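# Move turned shaft from lathe chuck to bench rest

## Task

Take the turned shaft out of the lathe's chuck and put it in the rest on the bench. It must lie level with its thick end against the rest's stop, and the lathe door must be closed at the end. Only some pockets of the rest suit this shaft. Lower the shaft softly and move it slowly whenever it touches the lathe, because a hard set-down or quick rubbing ruins it. If it is released off the middle of a pocket's bottom, it slides and may land hard.

## Robot and tools

Robot: one UR12e-type arm with a Robotiq 140 two-finger gripper whose fingers can fold. The lathe stands behind the arm's base, toward -x. Its chuck faces +y, and its door slides along the machine front.

Frames: the scene frame has its origin on the table top below the base, with +z up and +y to the left when looking along +x. Results give end_effector_position (metres, the point between the closed pads) and end_effector_quat_wxyz in this frame. Gripper axes: the fingers point along +z, they close along y, and a block sticks out about 10 cm toward +x. Motion offsets are expressed in the Hand target's own axes, not in the scene frame.

execute_actions(actions, cameras): runs a list of actions in order.
- rows: up to 15 rows, each applied for one control step (1/30 s). A row is 9 numbers in [-1, 1]: dx, dy, dz, rx, ry, rz, position, force_limit, speed.
- dx to rz are an offset from the Hand target as it stood when the action began, not from the previous row. Scale: 1.0 = 0.6 m or 180 degrees. rx, ry, rz form one rotation vector.
- position: +1 is fully open (140 mm), about -0.8 is where the pads meet, and -1 closes until something blocks the fingers.
- force_limit sets grip force: about 14 N at -1 up to 58 N at +1.
- speed sets finger speed: about 30 mm/s at -1, 250 mm/s at +1.
- steps: 1 to 450, default 15, at least one per row. After the last row the arm keeps heading to that row's target.
- until: ends the action when lathe fields match, e.g. {"lathe": {"chuck_state": "open"}}. Numbers need a comparison such as [">", 3].
- A "lathe" key sends device commands: door "open"/"shut", chuck "clamp"/"open", or stop true.
- To ramp gently, grow the offset a little each row (0.01 per row is about 0.18 m/s). To leave the gripper as it is, repeat the last three gripper numbers, since 0 is a command.

move(target, speed, blend, stop_force, zero, blocking, cameras): a straight-line path to a target.
- target: one 9-number row, or up to 15 rows. Each row is an offset from the current Hand target in its axes, not chained between rows.
- speed: m/s, 0.002 to 3.2, default 0.25.
- blend: corner rounding in metres.
- stop_force: in N, 4 to 120. The path ends when the wrist senses that much push against the motion. Leave it out when moving away from a contact.
- zero: resets the force baseline first.
- blocking=false: returns early. Then call wait or stop before sending further rows or moves.
- The result adds a "move:" line: done, off_target, moving, held or fault, plus limits (paced, held). A done ending does not prove there was no contact.

Other tools:
- wait(seconds 0 to 10): lets the scene run.
- stop: brakes a running move.
- zoom_image(camera, region [x0,y0,x1,y1], at most 504 each way): enlarges part of the latest image. Cameras are cam_chuck, cam_high, cam_low, cam_machine, cam_wrist.
- zero_wrist_force: resets the force sensor.
- read_manual: licence text only.
- finished_scene(scene): ends the current scene irreversibly.

Result lines:
- Hand target: the pose your next offsets count from.
- Tool commands: the present gripper commands.
- object_status: 0 moving, 1 blocked while opening, 2 blocked while closing (a grip), 3 reached position or pads met.
- position_measured: in counts. 3 is fully open, 139 is about 60 mm, 230 means the pads touch.
- Joint torques and Wrist force/Wrist torque: the force lines are in gripper axes.
- lathe door_state: shut/open/between.
- chuck_state: open/clamped/closed_empty/between.
- seat_state: home/open. Trust it only after a clamp.
- Motor temperatures. A MOTOR HOT line appears at 70 °C; 85 °C brakes the arm.

How to grip: close with position -1 and confirm object_status 2. Hold the part near the fingertip quarter of the pads. Nearer the palm the fingers fold, which gives a loose or uneven grip. To grip harder, raise force_limit and nudge position to -0.98. To soften a grip, reopen and close slowly. When the chuck opens, the shaft is no longer held by the lathe, so grip it before opening the jaws.

Motion notes:
- Orientation commands are clipped to 32 degrees from the current orientation at each step, so make big turns in stages.
- The arm lags its commands and may stop short. If so, resend the missing distance.
- Route paths around the arm's base.
- Thinking time lets the scene run on, and devices keep moving meanwhile.

Avoid:
- Force faults near 150 N on any part, or joint torque over the limits: 310 N m for shoulder pan and lift, 141 N m for the elbow, 50.7 N m for each wrist joint. Either stops the arm for 10 s.
- Targets past a firm contact, since the arm is stiff.
- Fast moves into things or rubbing the shaft on the lathe.
- Dropping parts, or letting anything fall into the chip pan or off the work area.
- Being caught by the door while it closes, since it does not stop for the arm.
- Releasing the shaft away from the bottom of a pocket.

Each tool is called after "Request:" as name(argument=value, ...), one argument or row to a line, values as JSON.

## Session

Request:
execute_actions(
  actions=[],
)

Scene clock: 0.00 s.
end_effector_position=(+0.4138, +0.0117, +0.4207) position_measured=3 object_status=3 end_effector_quat_wxyz=(+0.004, -0.045, +0.999, +0.006)
Joint positions: [-0.358 -2.106 2.13 -1.595 -1.571 -0.482]
Joint velocities: within noise
Joint torques (N m): no reading
Motor temperatures (°C): [34 30 29 36 35 33]
Wrist force (N): no reading
Wrist torque (N m): no reading
Wrist force, peak (N): no reading
Hand target: +0.4138, +0.0117, +0.4207; +0.004, -0.045, +0.999, +0.006
Tool commands: gripper/position=+1.0 gripper/force_limit=+1.0 gripper/speed=+1.0
lathe: door_state=shut chuck_state=clamped seat_state=home

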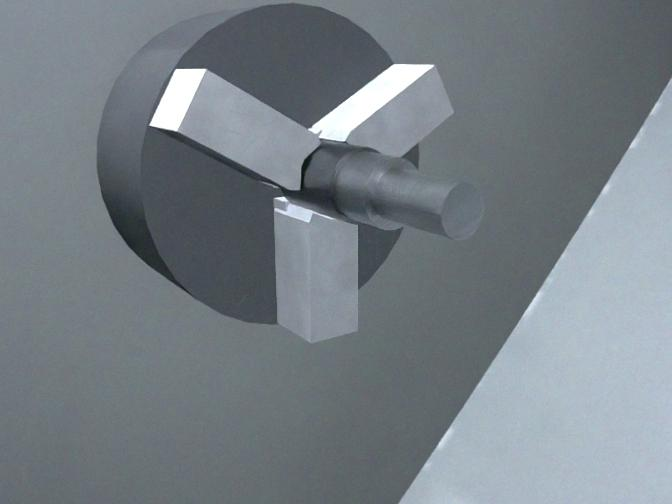

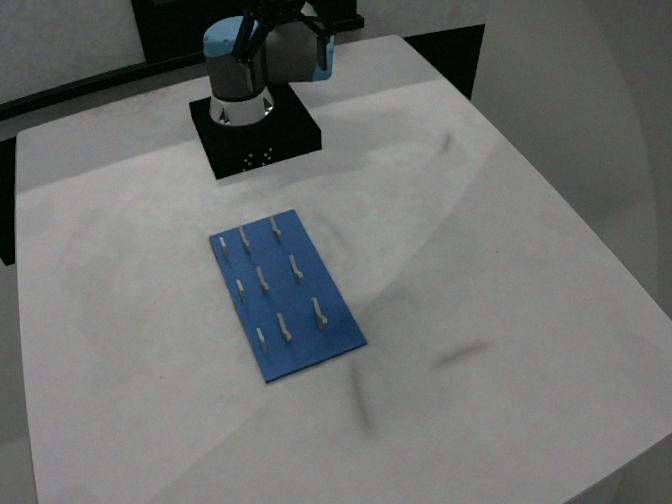

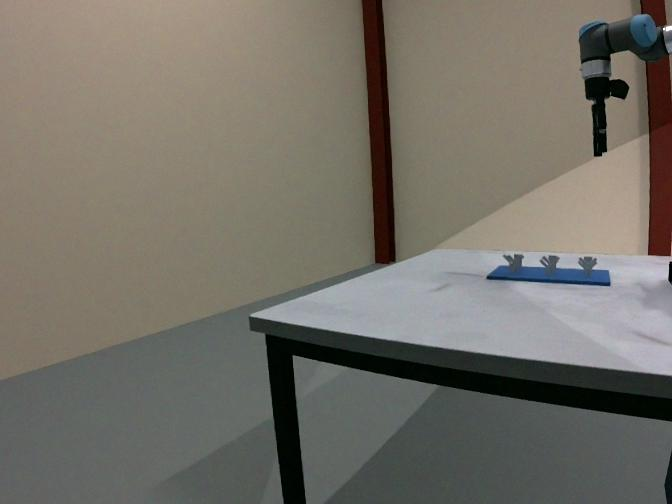

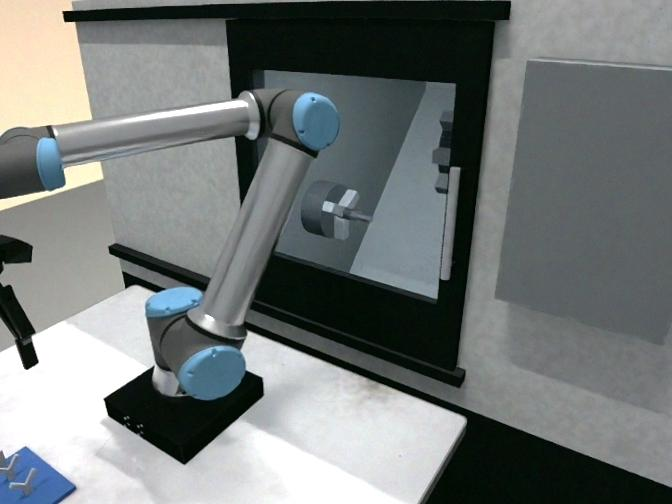

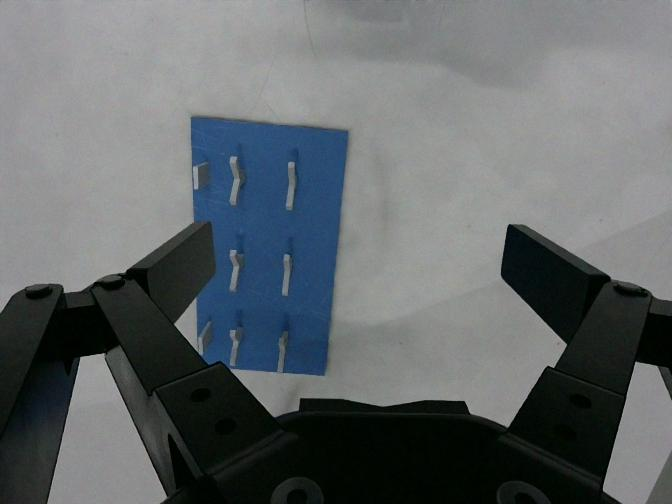

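Request:
execute_actions(
  actions=[
    {"lathe":{"door":"open"},"steps":1},
  ],
  cameras=["all"],
)

Request:
zoom_image(
  camera="cam_wrist",
  region=[170, 100, 370, 390],
)

Request:
zoom_image(
  camera="cam_high",
  region=[190, 190, 390, 400],
)

Request:
zoom_image(
  camera="cam_low",
  region=[470, 230, 630, 300],
)

Request:
zoom_image(
  camera="cam_chuck",
  region=[250, 80, 520, 280],
)

Scene clock: 0.87 s.
end_effector_position=(+0.4138, +0.0117, +0.4207) position_measured=3 object_status=3 end_effector_quat_wxyz=(+0.004, -0.045, +0.999, +0.006)
Joint positions: [-0.358 -2.106 2.13 -1.595 -1.571 -0.482]
Joint torques (N m): [-2.27 -4.64 -48.38 -4.48 0.26 0.02]
Wrist force (N): [0.0 0.1 -0.5]
Wrist torque (N m): [0.03 -0.01 0.00]
Wrist force, peak (N): [0.1 0.6 -0.5]
Hand target: +0.4138, +0.0117, +0.4207; +0.004, -0.045, +0.999, +0.006
Tool commands: gripper/position=+1.0 gripper/force_limit=+1.0 gripper/speed=+1.0
lathe: door_state=between chuck_state=clamped seat_state=home

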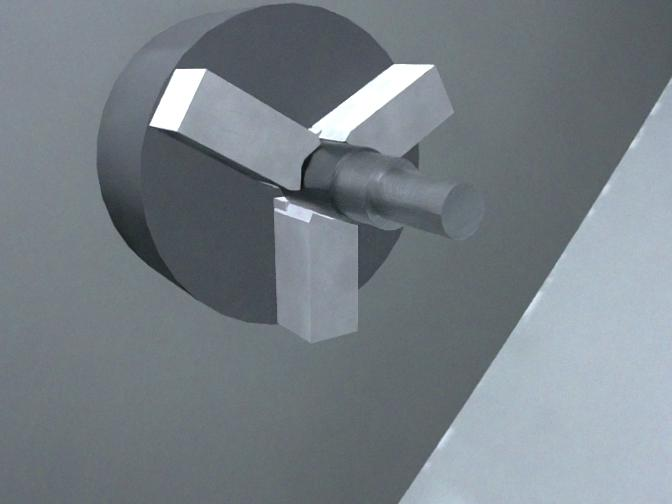

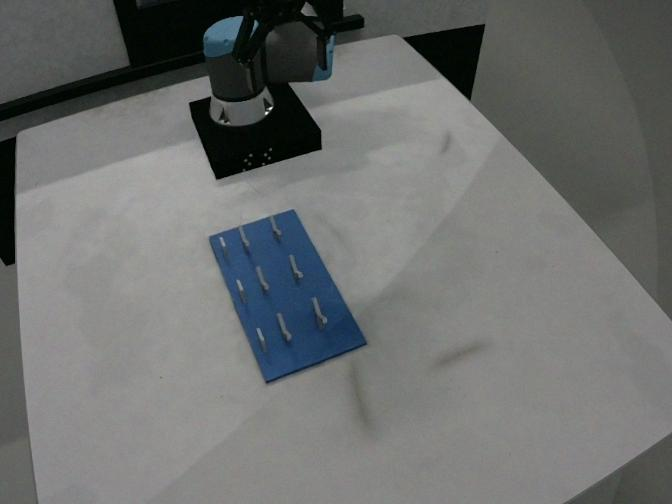

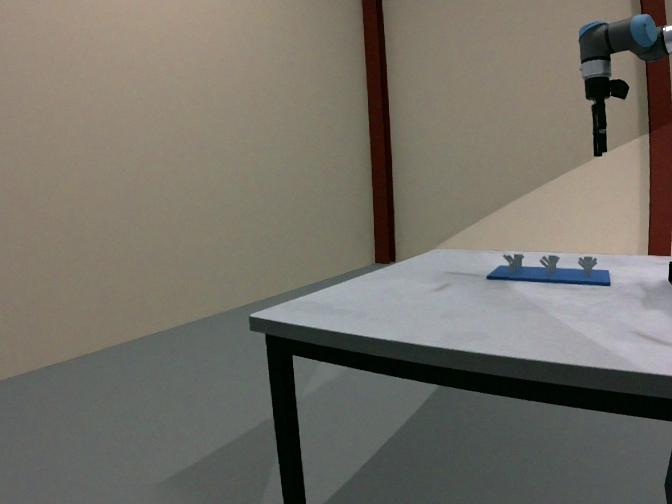

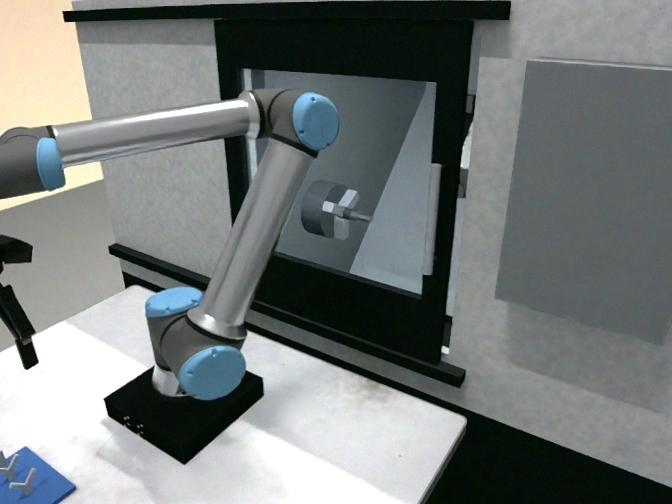

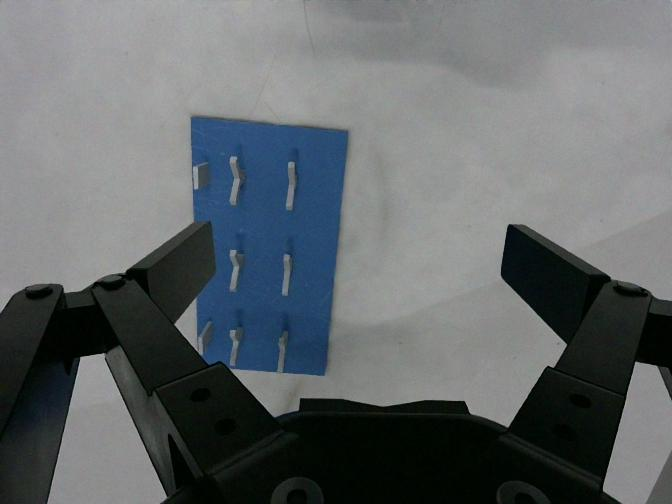

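Scaled by 1.738 from the camera's 672x504 image, which has a finer 960x720 frame.

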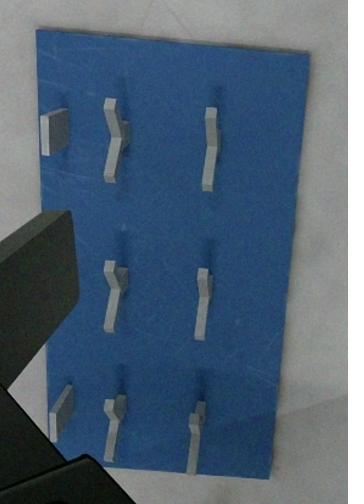

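Scaled by 2.400 from the camera's 672x504 image, which has a finer 960x720 frame.

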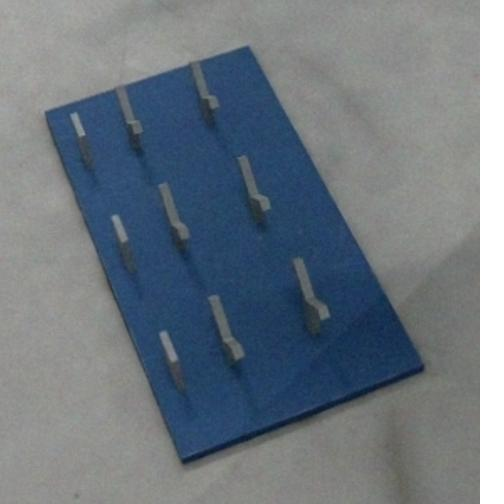

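Scaled by 3.150 from the camera's 672x504 image, which has a finer 960x720 frame.

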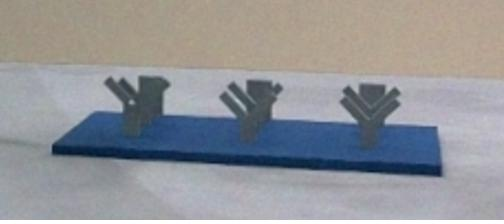

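Scaled by 1.867 from the camera's 672x504 image, which has a finer 960x720 frame.

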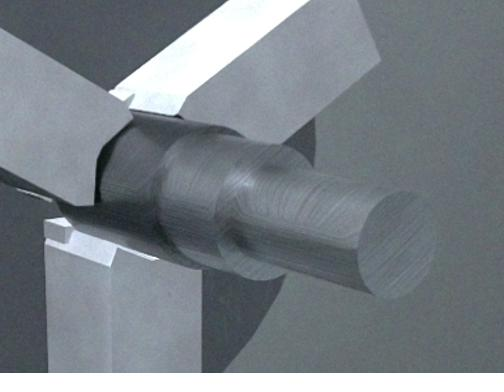

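Request:
move(
  target=[-0.291, 0.3675, 0.3735, 0.365, 0.4025, -0.3635, 1, 1, 1],
  speed=0.4,
  cameras=["all"],
)

Scene clock: 6.83 s.
end_effector_position=(+0.5695, +0.2500, +0.2010) position_measured=3 object_status=3 end_effector_quat_wxyz=(+0.499, +0.500, -0.501, +0.500)
Joint positions: [0.624 -0.862 1.639 -0.756 -2.551 0.011]
Joint torques (N m): [8.51 -72.92 -39.76 4.27 -3.94 1.91]
Wrist force (N): [-2.5 0.8 -3.4]
Wrist torque (N m): [0.28 0.15 0.11]
Wrist force, peak (N): [-3.7 0.9 -4.2]
Hand target: +0.5695, +0.2501, +0.2010; +0.499, +0.500, -0.501, +0.500
Off the commanded pose: 0.000 m, 0 deg.
lathe: door_state=open chuck_state=clamped seat_state=home
move: done
camera_calibration:
cam_wrist: T_world_to_cam=[[-0.999827, -0.00668769, 0.0173305, 0.575197], [-0.0185554, 0.31543, -0.948767, 0.127856], [0.000878483, -0.948925, -0.3155, 0.479647], [0, 0, 0, 1]] pos_world=[0.577049, 0.418666, 0.262666]

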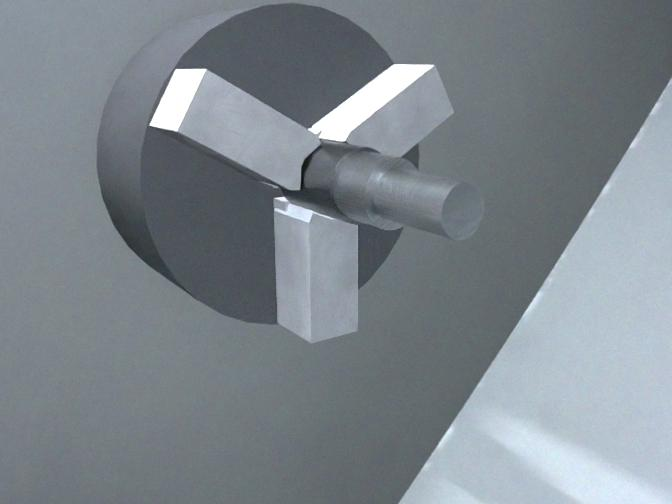

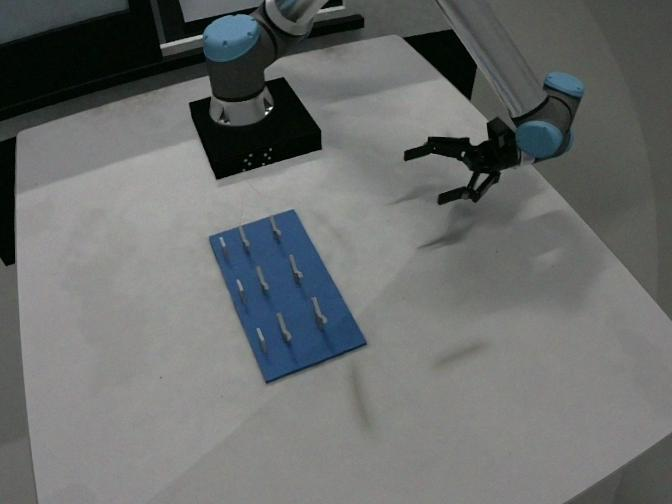

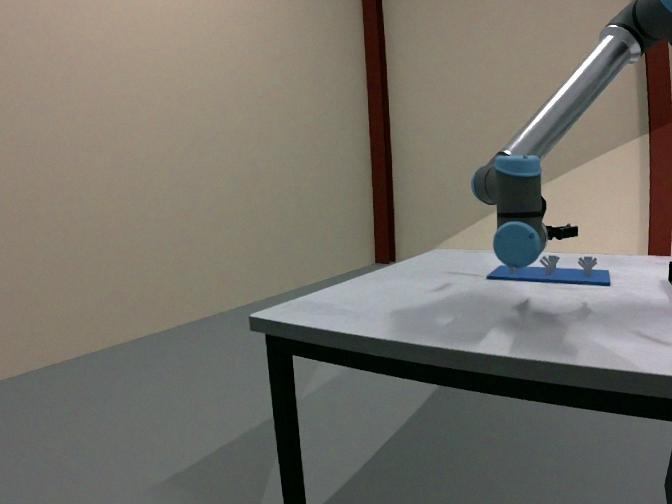

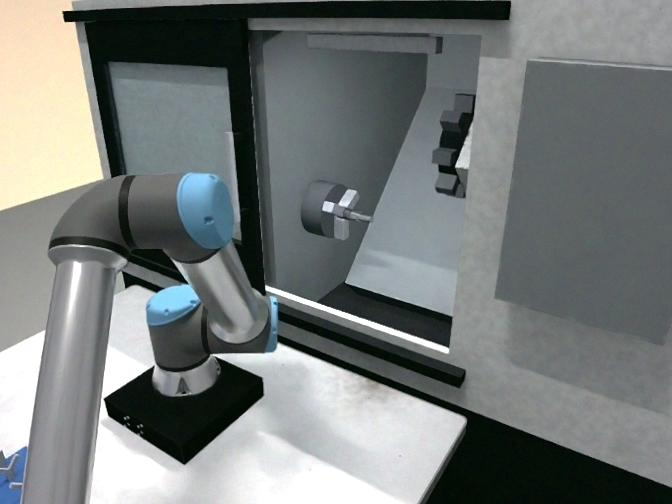

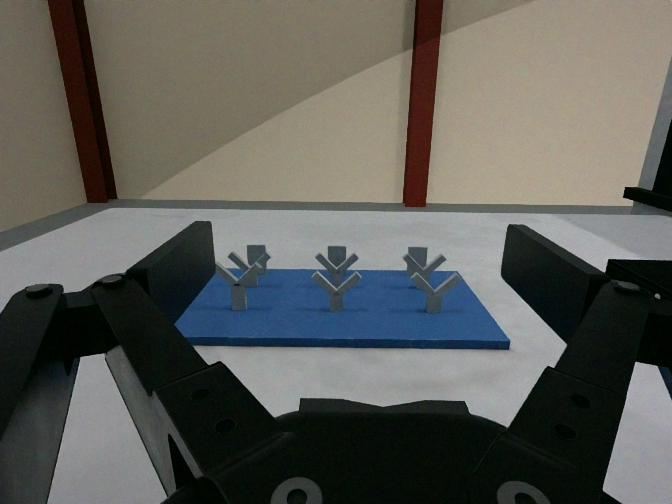

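Request:
zoom_image(
  camera="cam_wrist",
  region=[200, 235, 350, 355],
)

Request:
zoom_image(
  camera="cam_wrist",
  region=[300, 235, 375, 325],
)

Request:
zoom_image(
  camera="cam_wrist",
  region=[390, 235, 520, 355],
)

Request:
zoom_image(
  camera="cam_wrist",
  region=[200, 235, 275, 325],
)

Request:
zoom_image(
  camera="cam_wrist",
  region=[395, 235, 470, 325],
)

Request:
zoom_image(
  camera="cam_chuck",
  region=[300, 110, 500, 260],
)

Request:
zoom_image(
  camera="cam_machine",
  region=[290, 160, 400, 260],
)

Scaled by 3.360 from the camera's 672x504 image, which has a finer 960x720 frame.

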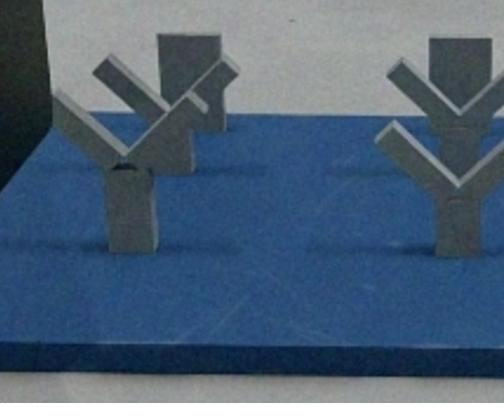

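Scaled by 5.600 from the camera's 672x504 image, which has a finer 960x720 frame.

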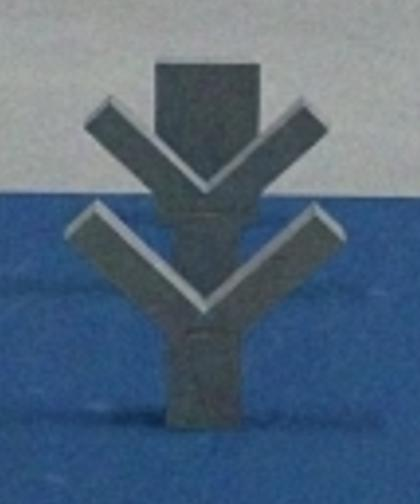

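Scaled by 3.877 from the camera's 672x504 image, which has a finer 960x720 frame.

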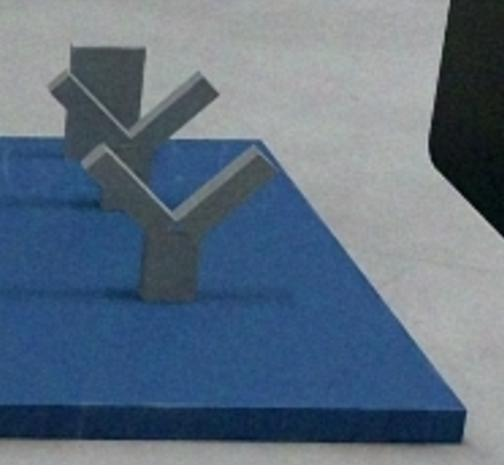

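Scaled by 5.600 from the camera's 672x504 image, which has a finer 960x720 frame.

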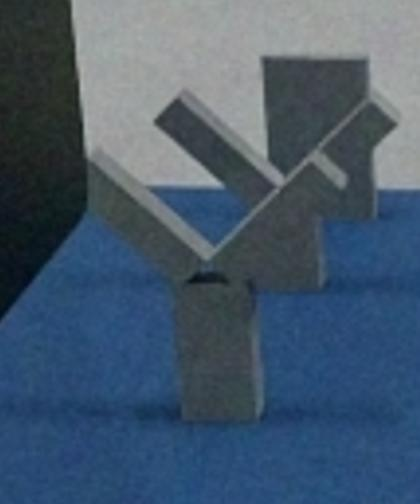

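Scaled by 5.600 from the camera's 672x504 image, which has a finer 960x720 frame.

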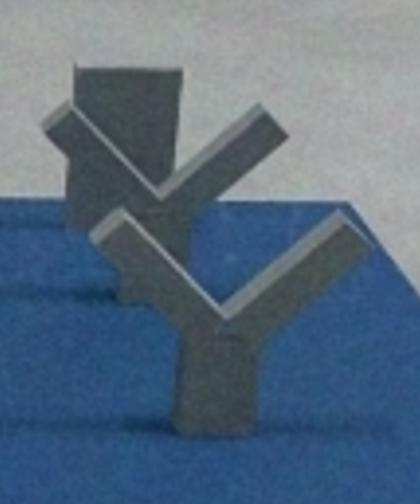

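Scaled by 2.520 from the camera's 672x504 image, which has a finer 960x720 frame.

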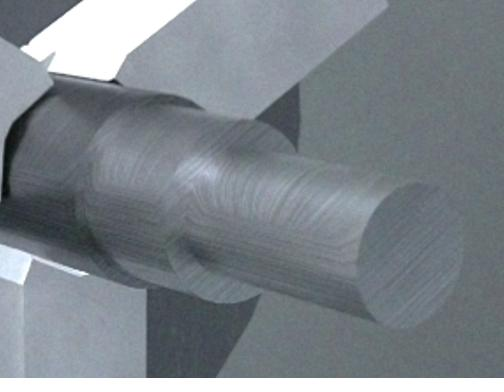

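Scaled by 4.582 from the camera's 672x504 image, which has a finer 960x720 frame.

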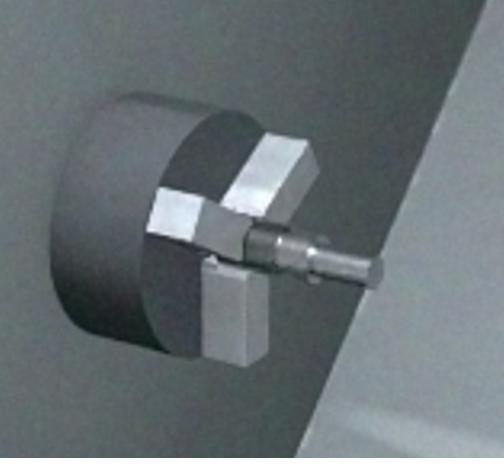

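Request:
zoom_image(
  camera="cam_high",
  region=[0, 0, 400, 160],
)

Request:
zoom_image(
  camera="cam_machine",
  region=[60, 0, 480, 400],
)

Scaled by 1.260 from the camera's 672x504 image, which has a finer 960x720 frame.

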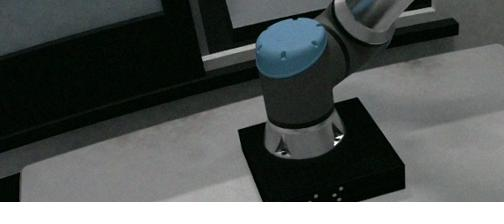

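Scaled by 1.200 from the camera's 672x504 image, which has a finer 960x720 frame.

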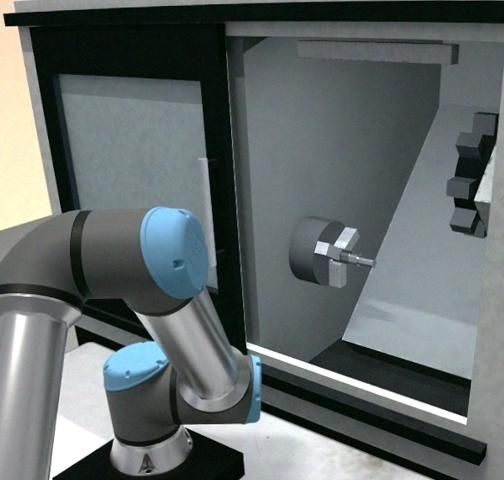

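Request:
move(
  target=[0.417, 0.283, -0.333, 0.195, -0.472, -0.195, 1, 1, 1],
  speed=0.5,
)

Scene clock: 15.73 s.
end_effector_position=(+0.3995, +0.4495, +0.4513) position_measured=3 object_status=3 end_effector_quat_wxyz=(-0.001, +0.923, -0.384, +0.000)
Joint positions: [0.592 -1.737 1.85 -1.672 -1.577 -1.795]
Joint torques (N m): [-15.62 -42.32 -40.08 -1.52 4.17 -1.72]
Wrist force (N): [0.6 0.1 -0.3]
Wrist torque (N m): [0.00 -0.15 0.03]
Wrist force, peak (N): [-4.4 -0.6 -2.3]
Hand target: +0.3994, +0.4495, +0.4513; -0.001, +0.924, -0.384, +0.000
Off the commanded pose: 0.000 m, 0 deg.
lathe: door_state=open chuck_state=clamped seat_state=home
move: done

Request:
move(
  target=[-0.683, 0.377, -0.083, 0, 0, -0.5, 1, 1, 1],
  speed=0.6,
)

Scene clock: 18.27 s.
end_effector_position=(-0.0500, +0.5801, +0.5008) position_measured=3 object_status=3 end_effector_quat_wxyz=(-0.001, +0.924, +0.382, +0.001)
Joint positions: [1.38 -1.778 1.793 -1.573 -1.567 -2.578]
Joint torques (N m): [5.72 -20.73 -58.22 -1.68 -3.96 -1.62]
Wrist force (N): [0.2 0.3 -0.6]
Wrist torque (N m): [0.04 -0.10 0.03]
Wrist force, peak (N): [2.7 -0.9 -0.2]
Hand target: -0.0501, +0.5801, +0.5009; -0.001, +0.924, +0.382, +0.001
Off the commanded pose: 0.000 m, 0 deg.
lathe: door_state=open chuck_state=clamped seat_state=home
move: done

Request:
move(
  target=[-1.0, -0.2475, 0.067, 0.2368, -0.0981, -0.2368, 1, 1, 1],
  speed=0.4,
  cameras=["cam_machine", "cam_wrist", "cam_chuck"],
)

Scene clock: 21.07 s.
end_effector_position=(-0.5799, +0.2620, +0.4596) position_measured=3 object_status=3 end_effector_quat_wxyz=(-0.271, +0.654, +0.653, -0.270)
Joint positions: [2.079 -2.026 2.282 -2.253 -0.881 -2.505]
Joint torques (N m): [9.25 0.49 -38.32 -7.66 -2.35 2.48]
Wrist force (N): [0.5 1.9 -2.6]
Wrist torque (N m): [0.36 -0.21 -0.13]
Wrist force, peak (N): [0.9 1.6 -2.9]
Hand target: -0.5799, +0.2620, +0.4596; -0.271, +0.654, +0.653, -0.270
Off the commanded pose: 0.000 m, 0 deg.
lathe: door_state=open chuck_state=clamped seat_state=home
move: done
camera_calibration:
cam_wrist: T_world_to_cam=[[0.702726, 0.0183914, -0.711223, 0.737214], [0.234032, -0.950009, 0.20667, 0.294972], [-0.671867, -0.311681, -0.6719, 0.180348], [0, 0, 0, 1]] pos_world=[-0.465923, 0.322878, 0.584538]
Images, in order (width x height): cam_chuck 672x504, cam_machine 672x504, cam_wrist 672x504.

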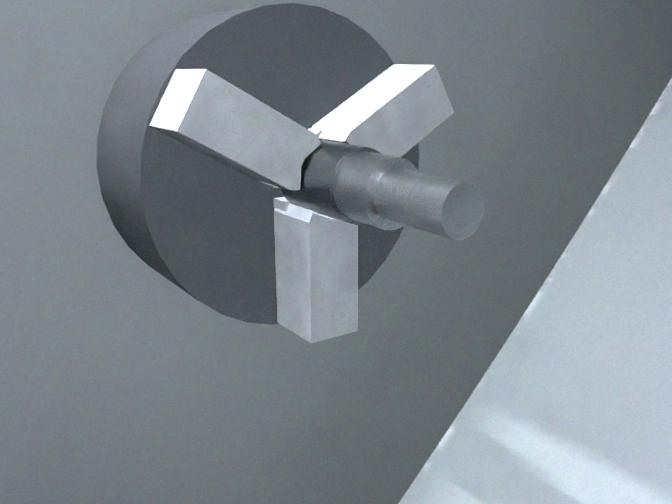

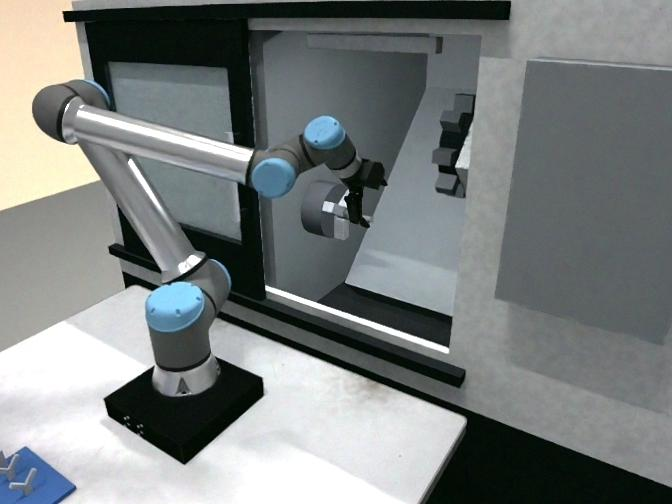

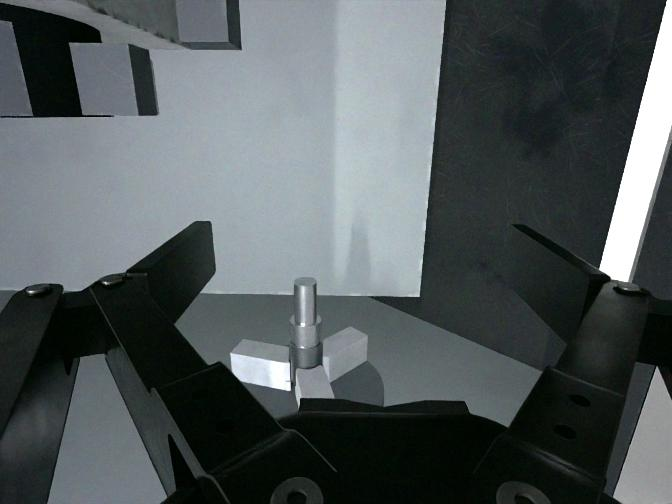

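Request:
zoom_image(
  camera="cam_wrist",
  region=[220, 260, 390, 410],
)

Scaled by 2.965 from the camera's 672x504 image, which has a finer 960x720 frame.

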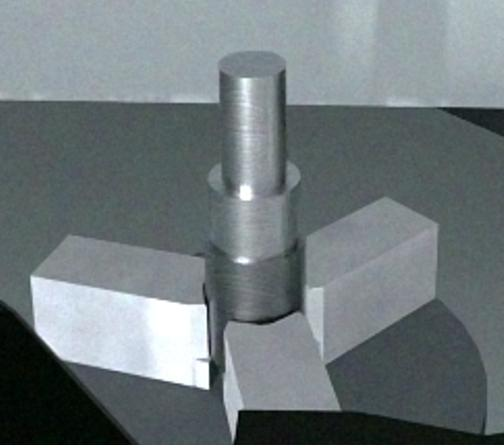

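Request:
move(
  target=[-0.203, -0.0647, 0.1627, 0, 0, 0, 1, 1, 1],
  speed=0.2,
  cameras=["cam_machine", "cam_wrist", "cam_chuck"],
)

Request:
zoom_image(
  camera="cam_wrist",
  region=[250, 220, 420, 400],
)

Scene clock: 27.77 s.
end_effector_position=(-0.6765, +0.1404, +0.4177) position_measured=3 object_status=3 end_effector_quat_wxyz=(-0.271, +0.654, +0.653, -0.270)
Joint positions: [2.453 -1.893 2.322 -2.646 -1.075 -2.117]
Joint torques (N m): [8.64 -8.84 -54.73 -7.86 -2.7 1.81]
Wrist force (N): [1.3 1.7 -3.1]
Wrist torque (N m): [0.29 -0.40 -0.14]
Wrist force, peak (N): [2.5 2.6 -3.9]
Hand target: -0.6766, +0.1404, +0.4177; -0.271, +0.654, +0.653, -0.270
Off the commanded pose: 0.000 m, 0 deg.
lathe: door_state=open chuck_state=clamped seat_state=home
move: done
camera_calibration:
cam_wrist: T_world_to_cam=[[0.702726, 0.0183914, -0.711223, 0.777602], [0.234032, -0.950009, 0.20667, 0.210836], [-0.671867, -0.311681, -0.6719, 0.0493568], [0, 0, 0, 1]] pos_world=[-0.562623, 0.201378, 0.542638]
Images, in order (width x height): cam_chuck 672x504, cam_machine 672x504, cam_wrist 672x504.

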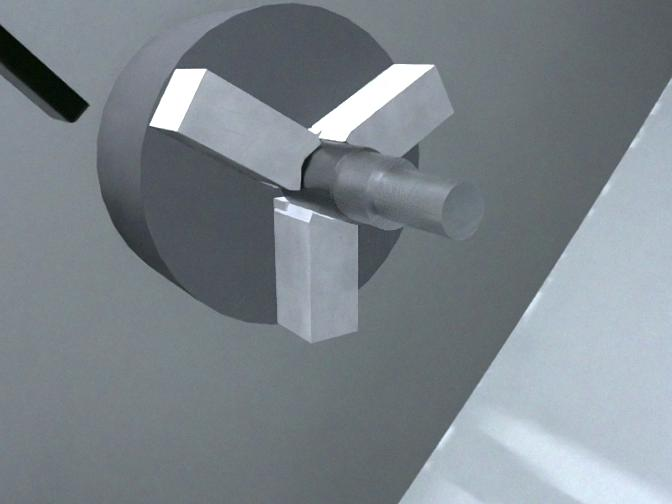

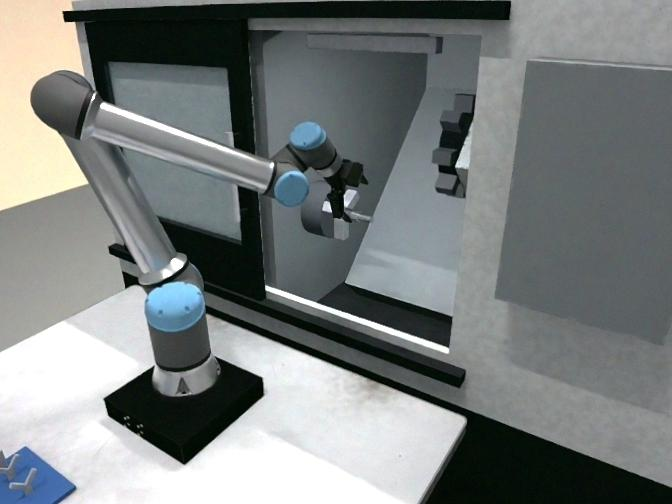

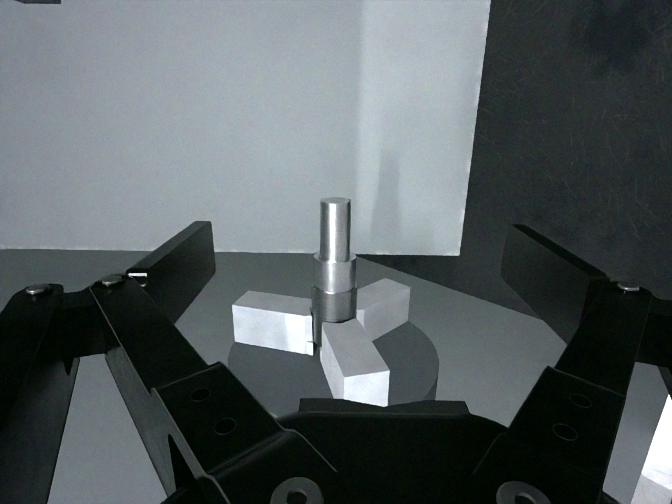

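Scaled by 2.800 from the camera's 672x504 image, which has a finer 960x720 frame.

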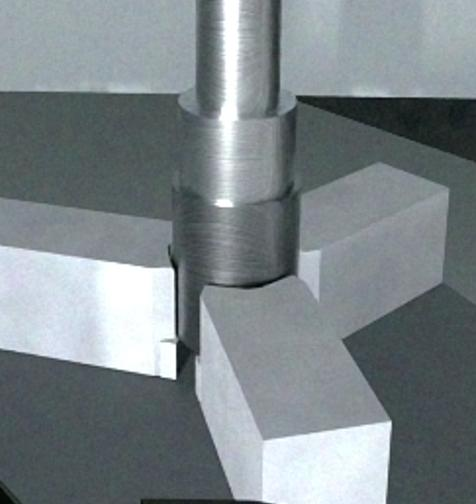

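Request:
move(
  target=[-0.1323, -0.0092, 0.1667, 0, 0, 0, 1, 1, 1],
  speed=0.12,
  cameras=["cam_machine", "cam_wrist", "cam_chuck"],
)

Request:
zoom_image(
  camera="cam_wrist",
  region=[220, 60, 500, 340],
)

Scene clock: 32.00 s.
end_effector_position=(-0.7512, +0.0613, +0.3507) position_measured=3 object_status=3 end_effector_quat_wxyz=(-0.271, +0.654, +0.653, -0.270)
Joint positions: [2.695 -1.685 2.318 -2.934 -1.229 -1.913]
Joint torques (N m): [10.07 -23.94 -49.84 -8.2 -3.44 2.14]
Wrist force (N): [1.3 1.6 -2.7]
Wrist torque (N m): [0.27 -0.42 -0.13]
Wrist force, peak (N): [1.9 1.8 -3.9]
Hand target: -0.7513, +0.0613, +0.3507; -0.271, +0.654, +0.653, -0.270
Off the commanded pose: 0.000 m, 0 deg.
lathe: door_state=open chuck_state=clamped seat_state=home
move: done
camera_calibration:
cam_wrist: T_world_to_cam=[[0.702775, 0.0184145, -0.711174, 0.783903], [0.234018, -0.950015, 0.206655, 0.167018], [-0.671821, -0.31166, -0.671956, -0.07045], [0, 0, 0, 1]] pos_world=[-0.637323, 0.122279, 0.475637]
Images, in order (width x height): cam_chuck 672x504, cam_machine 672x504, cam_wrist 672x504.

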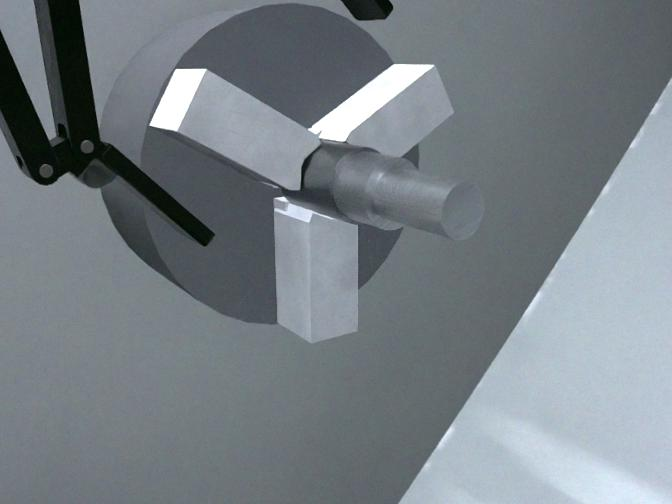

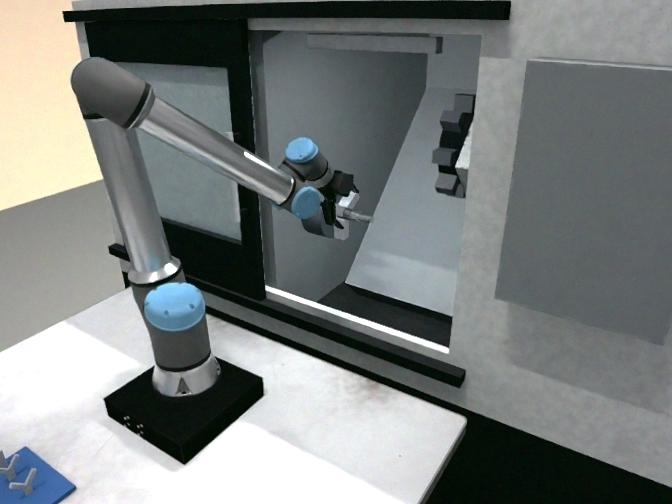

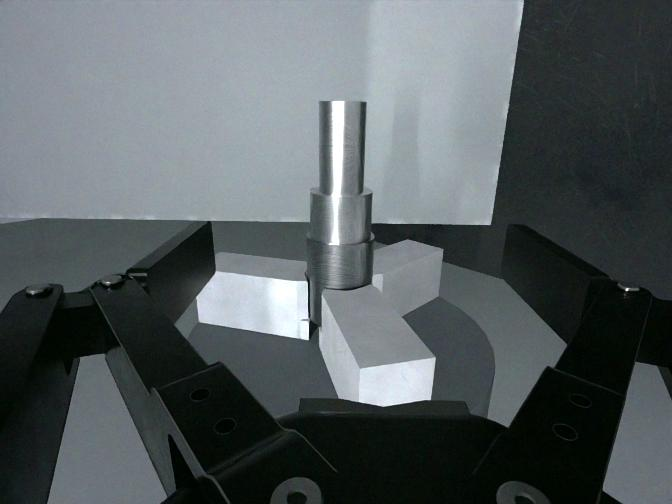

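Scaled by 1.800 from the camera's 672x504 image, which has a finer 960x720 frame.

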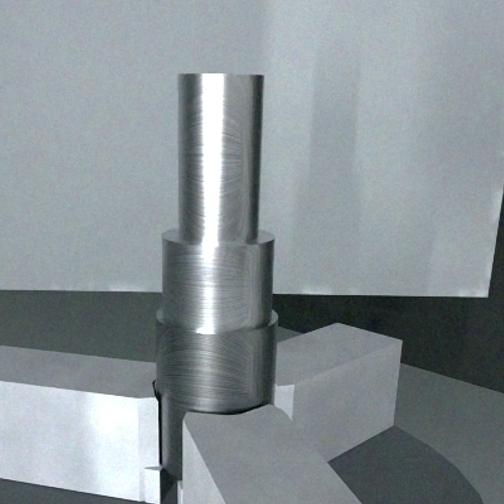

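Request:
move(
  target=[0.0037, -0.006, 0.1075, 0, 0, 0, 1, 1, 1],
  speed=0.06,
  cameras=["cam_wrist", "cam_chuck"],
)

Request:
zoom_image(
  camera="cam_wrist",
  region=[200, 60, 520, 340],
)

Scene clock: 34.17 s.
end_effector_position=(-0.7993, +0.0637, +0.3076) position_measured=3 object_status=3 end_effector_quat_wxyz=(-0.271, +0.654, +0.653, -0.270)
Joint positions: [2.734 -1.537 2.277 -3.051 -1.255 -1.882]
Joint torques (N m): [9.47 -28.83 -46.26 -7.91 -3.31 2.31]
Wrist force (N): [1.1 1.9 -2.3]
Wrist torque (N m): [0.31 -0.36 -0.17]
Wrist force, peak (N): [1.1 1.5 -3.7]
Hand target: -0.7994, +0.0637, +0.3076; -0.271, +0.654, +0.653, -0.270
Off the commanded pose: 0.000 m, 0 deg.
lathe: door_state=open chuck_state=clamped seat_state=home
move: done
camera_calibration:
cam_wrist: T_world_to_cam=[[0.702757, 0.0184824, -0.71119, 0.786999], [0.234068, -0.950014, 0.206603, 0.189423], [-0.671822, -0.311659, -0.671955, -0.13101], [0, 0, 0, 1]] pos_world=[-0.685423, 0.124579, 0.432538]
Images, in order (width x height): cam_chuck 672x504, cam_wrist 672x504.

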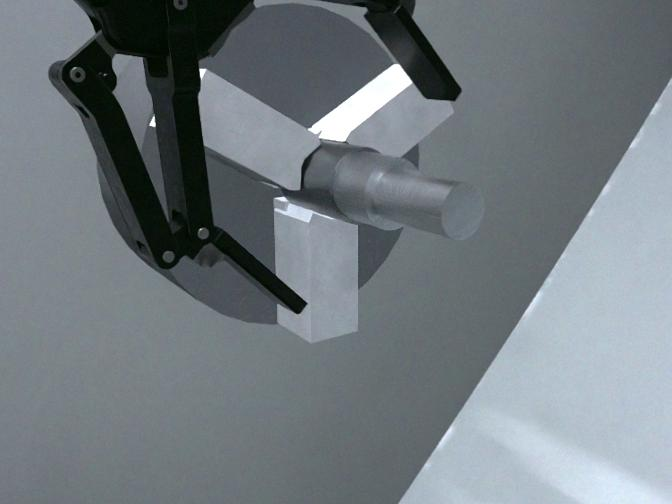

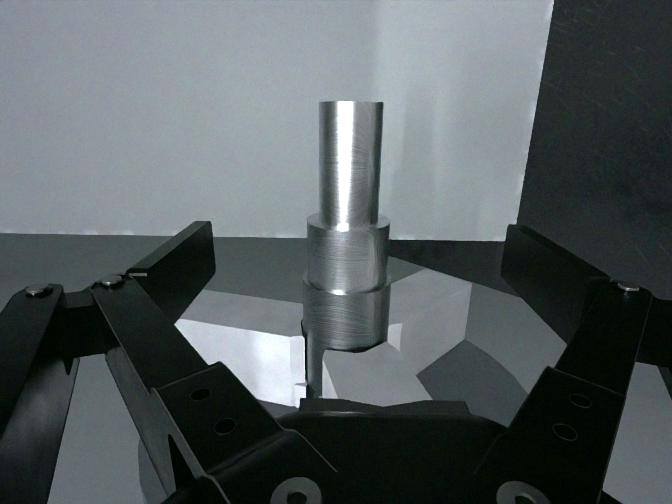

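Scaled by 1.575 from the camera's 672x504 image, which has a finer 960x720 frame.

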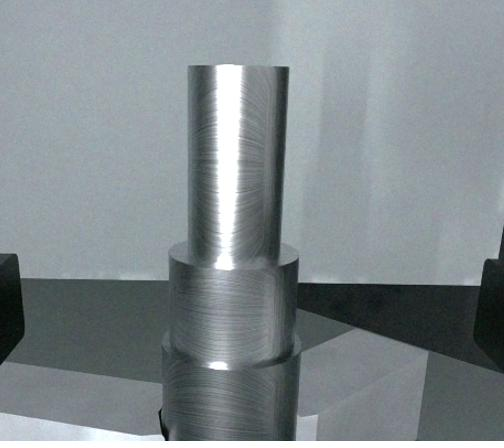

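Request:
execute_actions(
  actions=[
    {"rows":[[0,0,0,0,0,0,-1,-1,-1]],"steps":150},
  ],
  cameras=["cam_wrist","cam_chuck"],
)

Scene clock: 39.70 s.
end_effector_position=(-0.7994, +0.0637, +0.3076) position_measured=159 object_status=2 end_effector_quat_wxyz=(-0.271, +0.654, +0.653, -0.270)
Joint positions: [2.734 -1.536 2.277 -3.051 -1.255 -1.882]
Joint torques (N m): [-8.67 -30.91 -4.14 6.4 -3.43 1.69]
Wrist force (N): [-2.2 -28.9 -2.0]
Wrist torque (N m): [0.37 -0.34 -0.06]
Wrist force, peak (N): [-2.0 -29.4 -2.0]
Hand target: -0.7994, +0.0637, +0.3076; -0.271, +0.654, +0.653, -0.270
Off the commanded pose: 0.000 m, 0 deg.
lathe: door_state=open chuck_state=clamped seat_state=home
camera_calibration:
cam_wrist: T_world_to_cam=[[0.702757, 0.0184824, -0.71119, 0.78707], [0.234068, -0.950014, 0.206603, 0.189446], [-0.671822, -0.311659, -0.671955, -0.131077], [0, 0, 0, 1]] pos_world=[-0.685523, 0.124579, 0.432538]
Images, in order (width x height): cam_chuck 672x504, cam_wrist 672x504.

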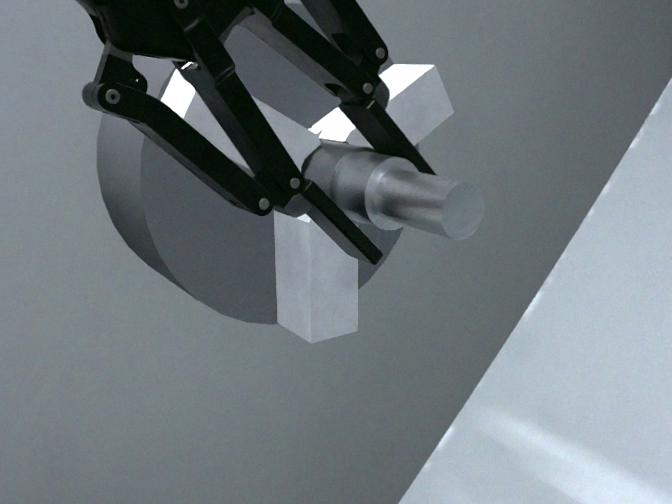

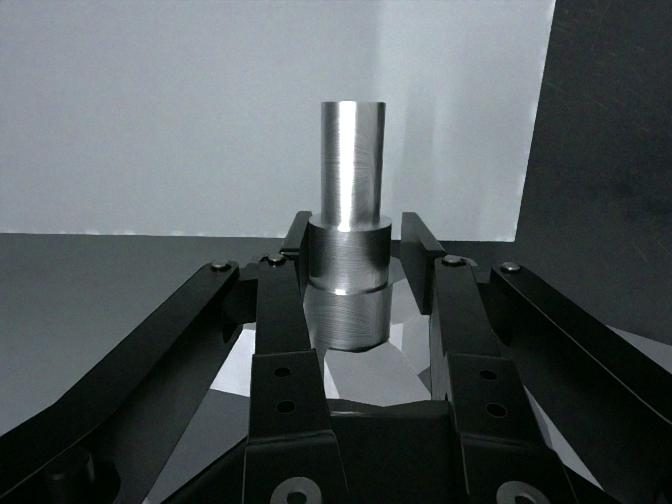

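Request:
move(
  target=[0, -0.0053, 0, 0, 0, 0, -1, -1, -1],
  speed=0.02,
)

Request:
execute_actions(
  actions=[
    {"rows":[[0,0,0,0,0,0,0,-1,-1]],"steps":20},
    {"rows":[[0,0,0,0,0,0,-1,-1,-1]],"steps":80},
  ],
  cameras=["cam_wrist","cam_chuck"],
)

Scene clock: 40.73 s.
end_effector_position=(-0.8016, +0.0637, +0.3097) position_measured=160 object_status=2 end_effector_quat_wxyz=(-0.271, +0.654, +0.653, -0.269)
Joint positions: [2.736 -1.536 2.271 -3.046 -1.257 -1.881]
Joint torques (N m): [6.02 -30.34 -47.83 -2.41 -3.08 2.3]
Wrist force (N): [3.8 2.8 -2.6]
Wrist torque (N m): [0.47 -0.95 -0.18]
Wrist force, peak (N): [-1.6 -30.8 -4.2]
Hand target: -0.8017, +0.0637, +0.3098; -0.271, +0.654, +0.653, -0.270
Off the commanded pose: 0.000 m, 0 deg.
lathe: door_state=open chuck_state=clamped seat_state=home
move: done

Scene clock: 44.27 s.
end_effector_position=(-0.8017, +0.0637, +0.3098) position_measured=168 object_status=2 end_effector_quat_wxyz=(-0.271, +0.654, +0.653, -0.270)
Joint positions: [2.736 -1.536 2.271 -3.046 -1.257 -1.881]
Joint torques (N m): [-11.74 -34.57 -5.62 3.9 -3.39 1.44]
Wrist force (N): [0.4 -26.2 0.0]
Wrist torque (N m): [0.50 -0.94 -0.06]
Wrist force, peak (N): [0.8 -26.8 -0.1]
Hand target: -0.8017, +0.0637, +0.3098; -0.271, +0.654, +0.653, -0.270
Off the commanded pose: 0.000 m, 0 deg.
lathe: door_state=open chuck_state=clamped seat_state=home
camera_calibration:
cam_wrist: T_world_to_cam=[[0.702757, 0.0184824, -0.71119, 0.79018], [0.234068, -0.950014, 0.206603, 0.189507], [-0.671822, -0.311659, -0.671955, -0.131077], [0, 0, 0, 1]] pos_world=[-0.687723, 0.124579, 0.434738]
Images, in order (width x height): cam_chuck 672x504, cam_wrist 672x504.

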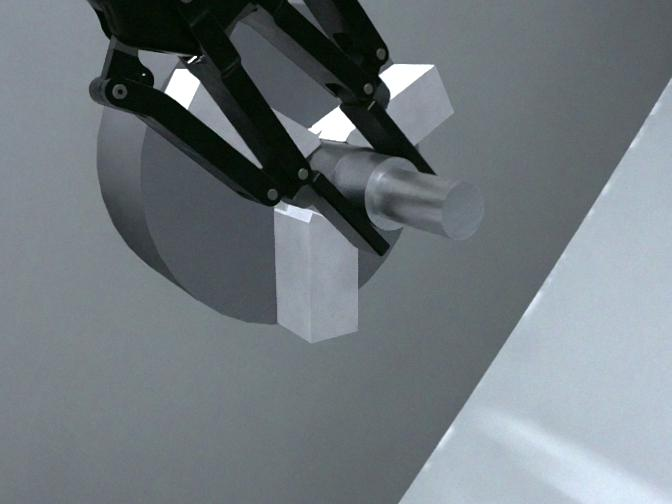

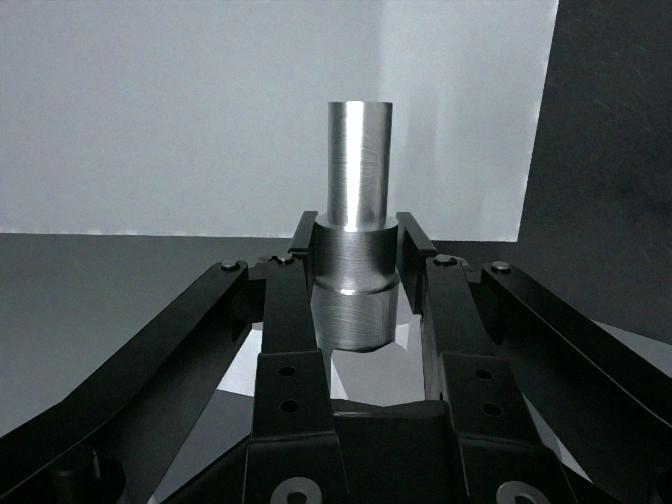

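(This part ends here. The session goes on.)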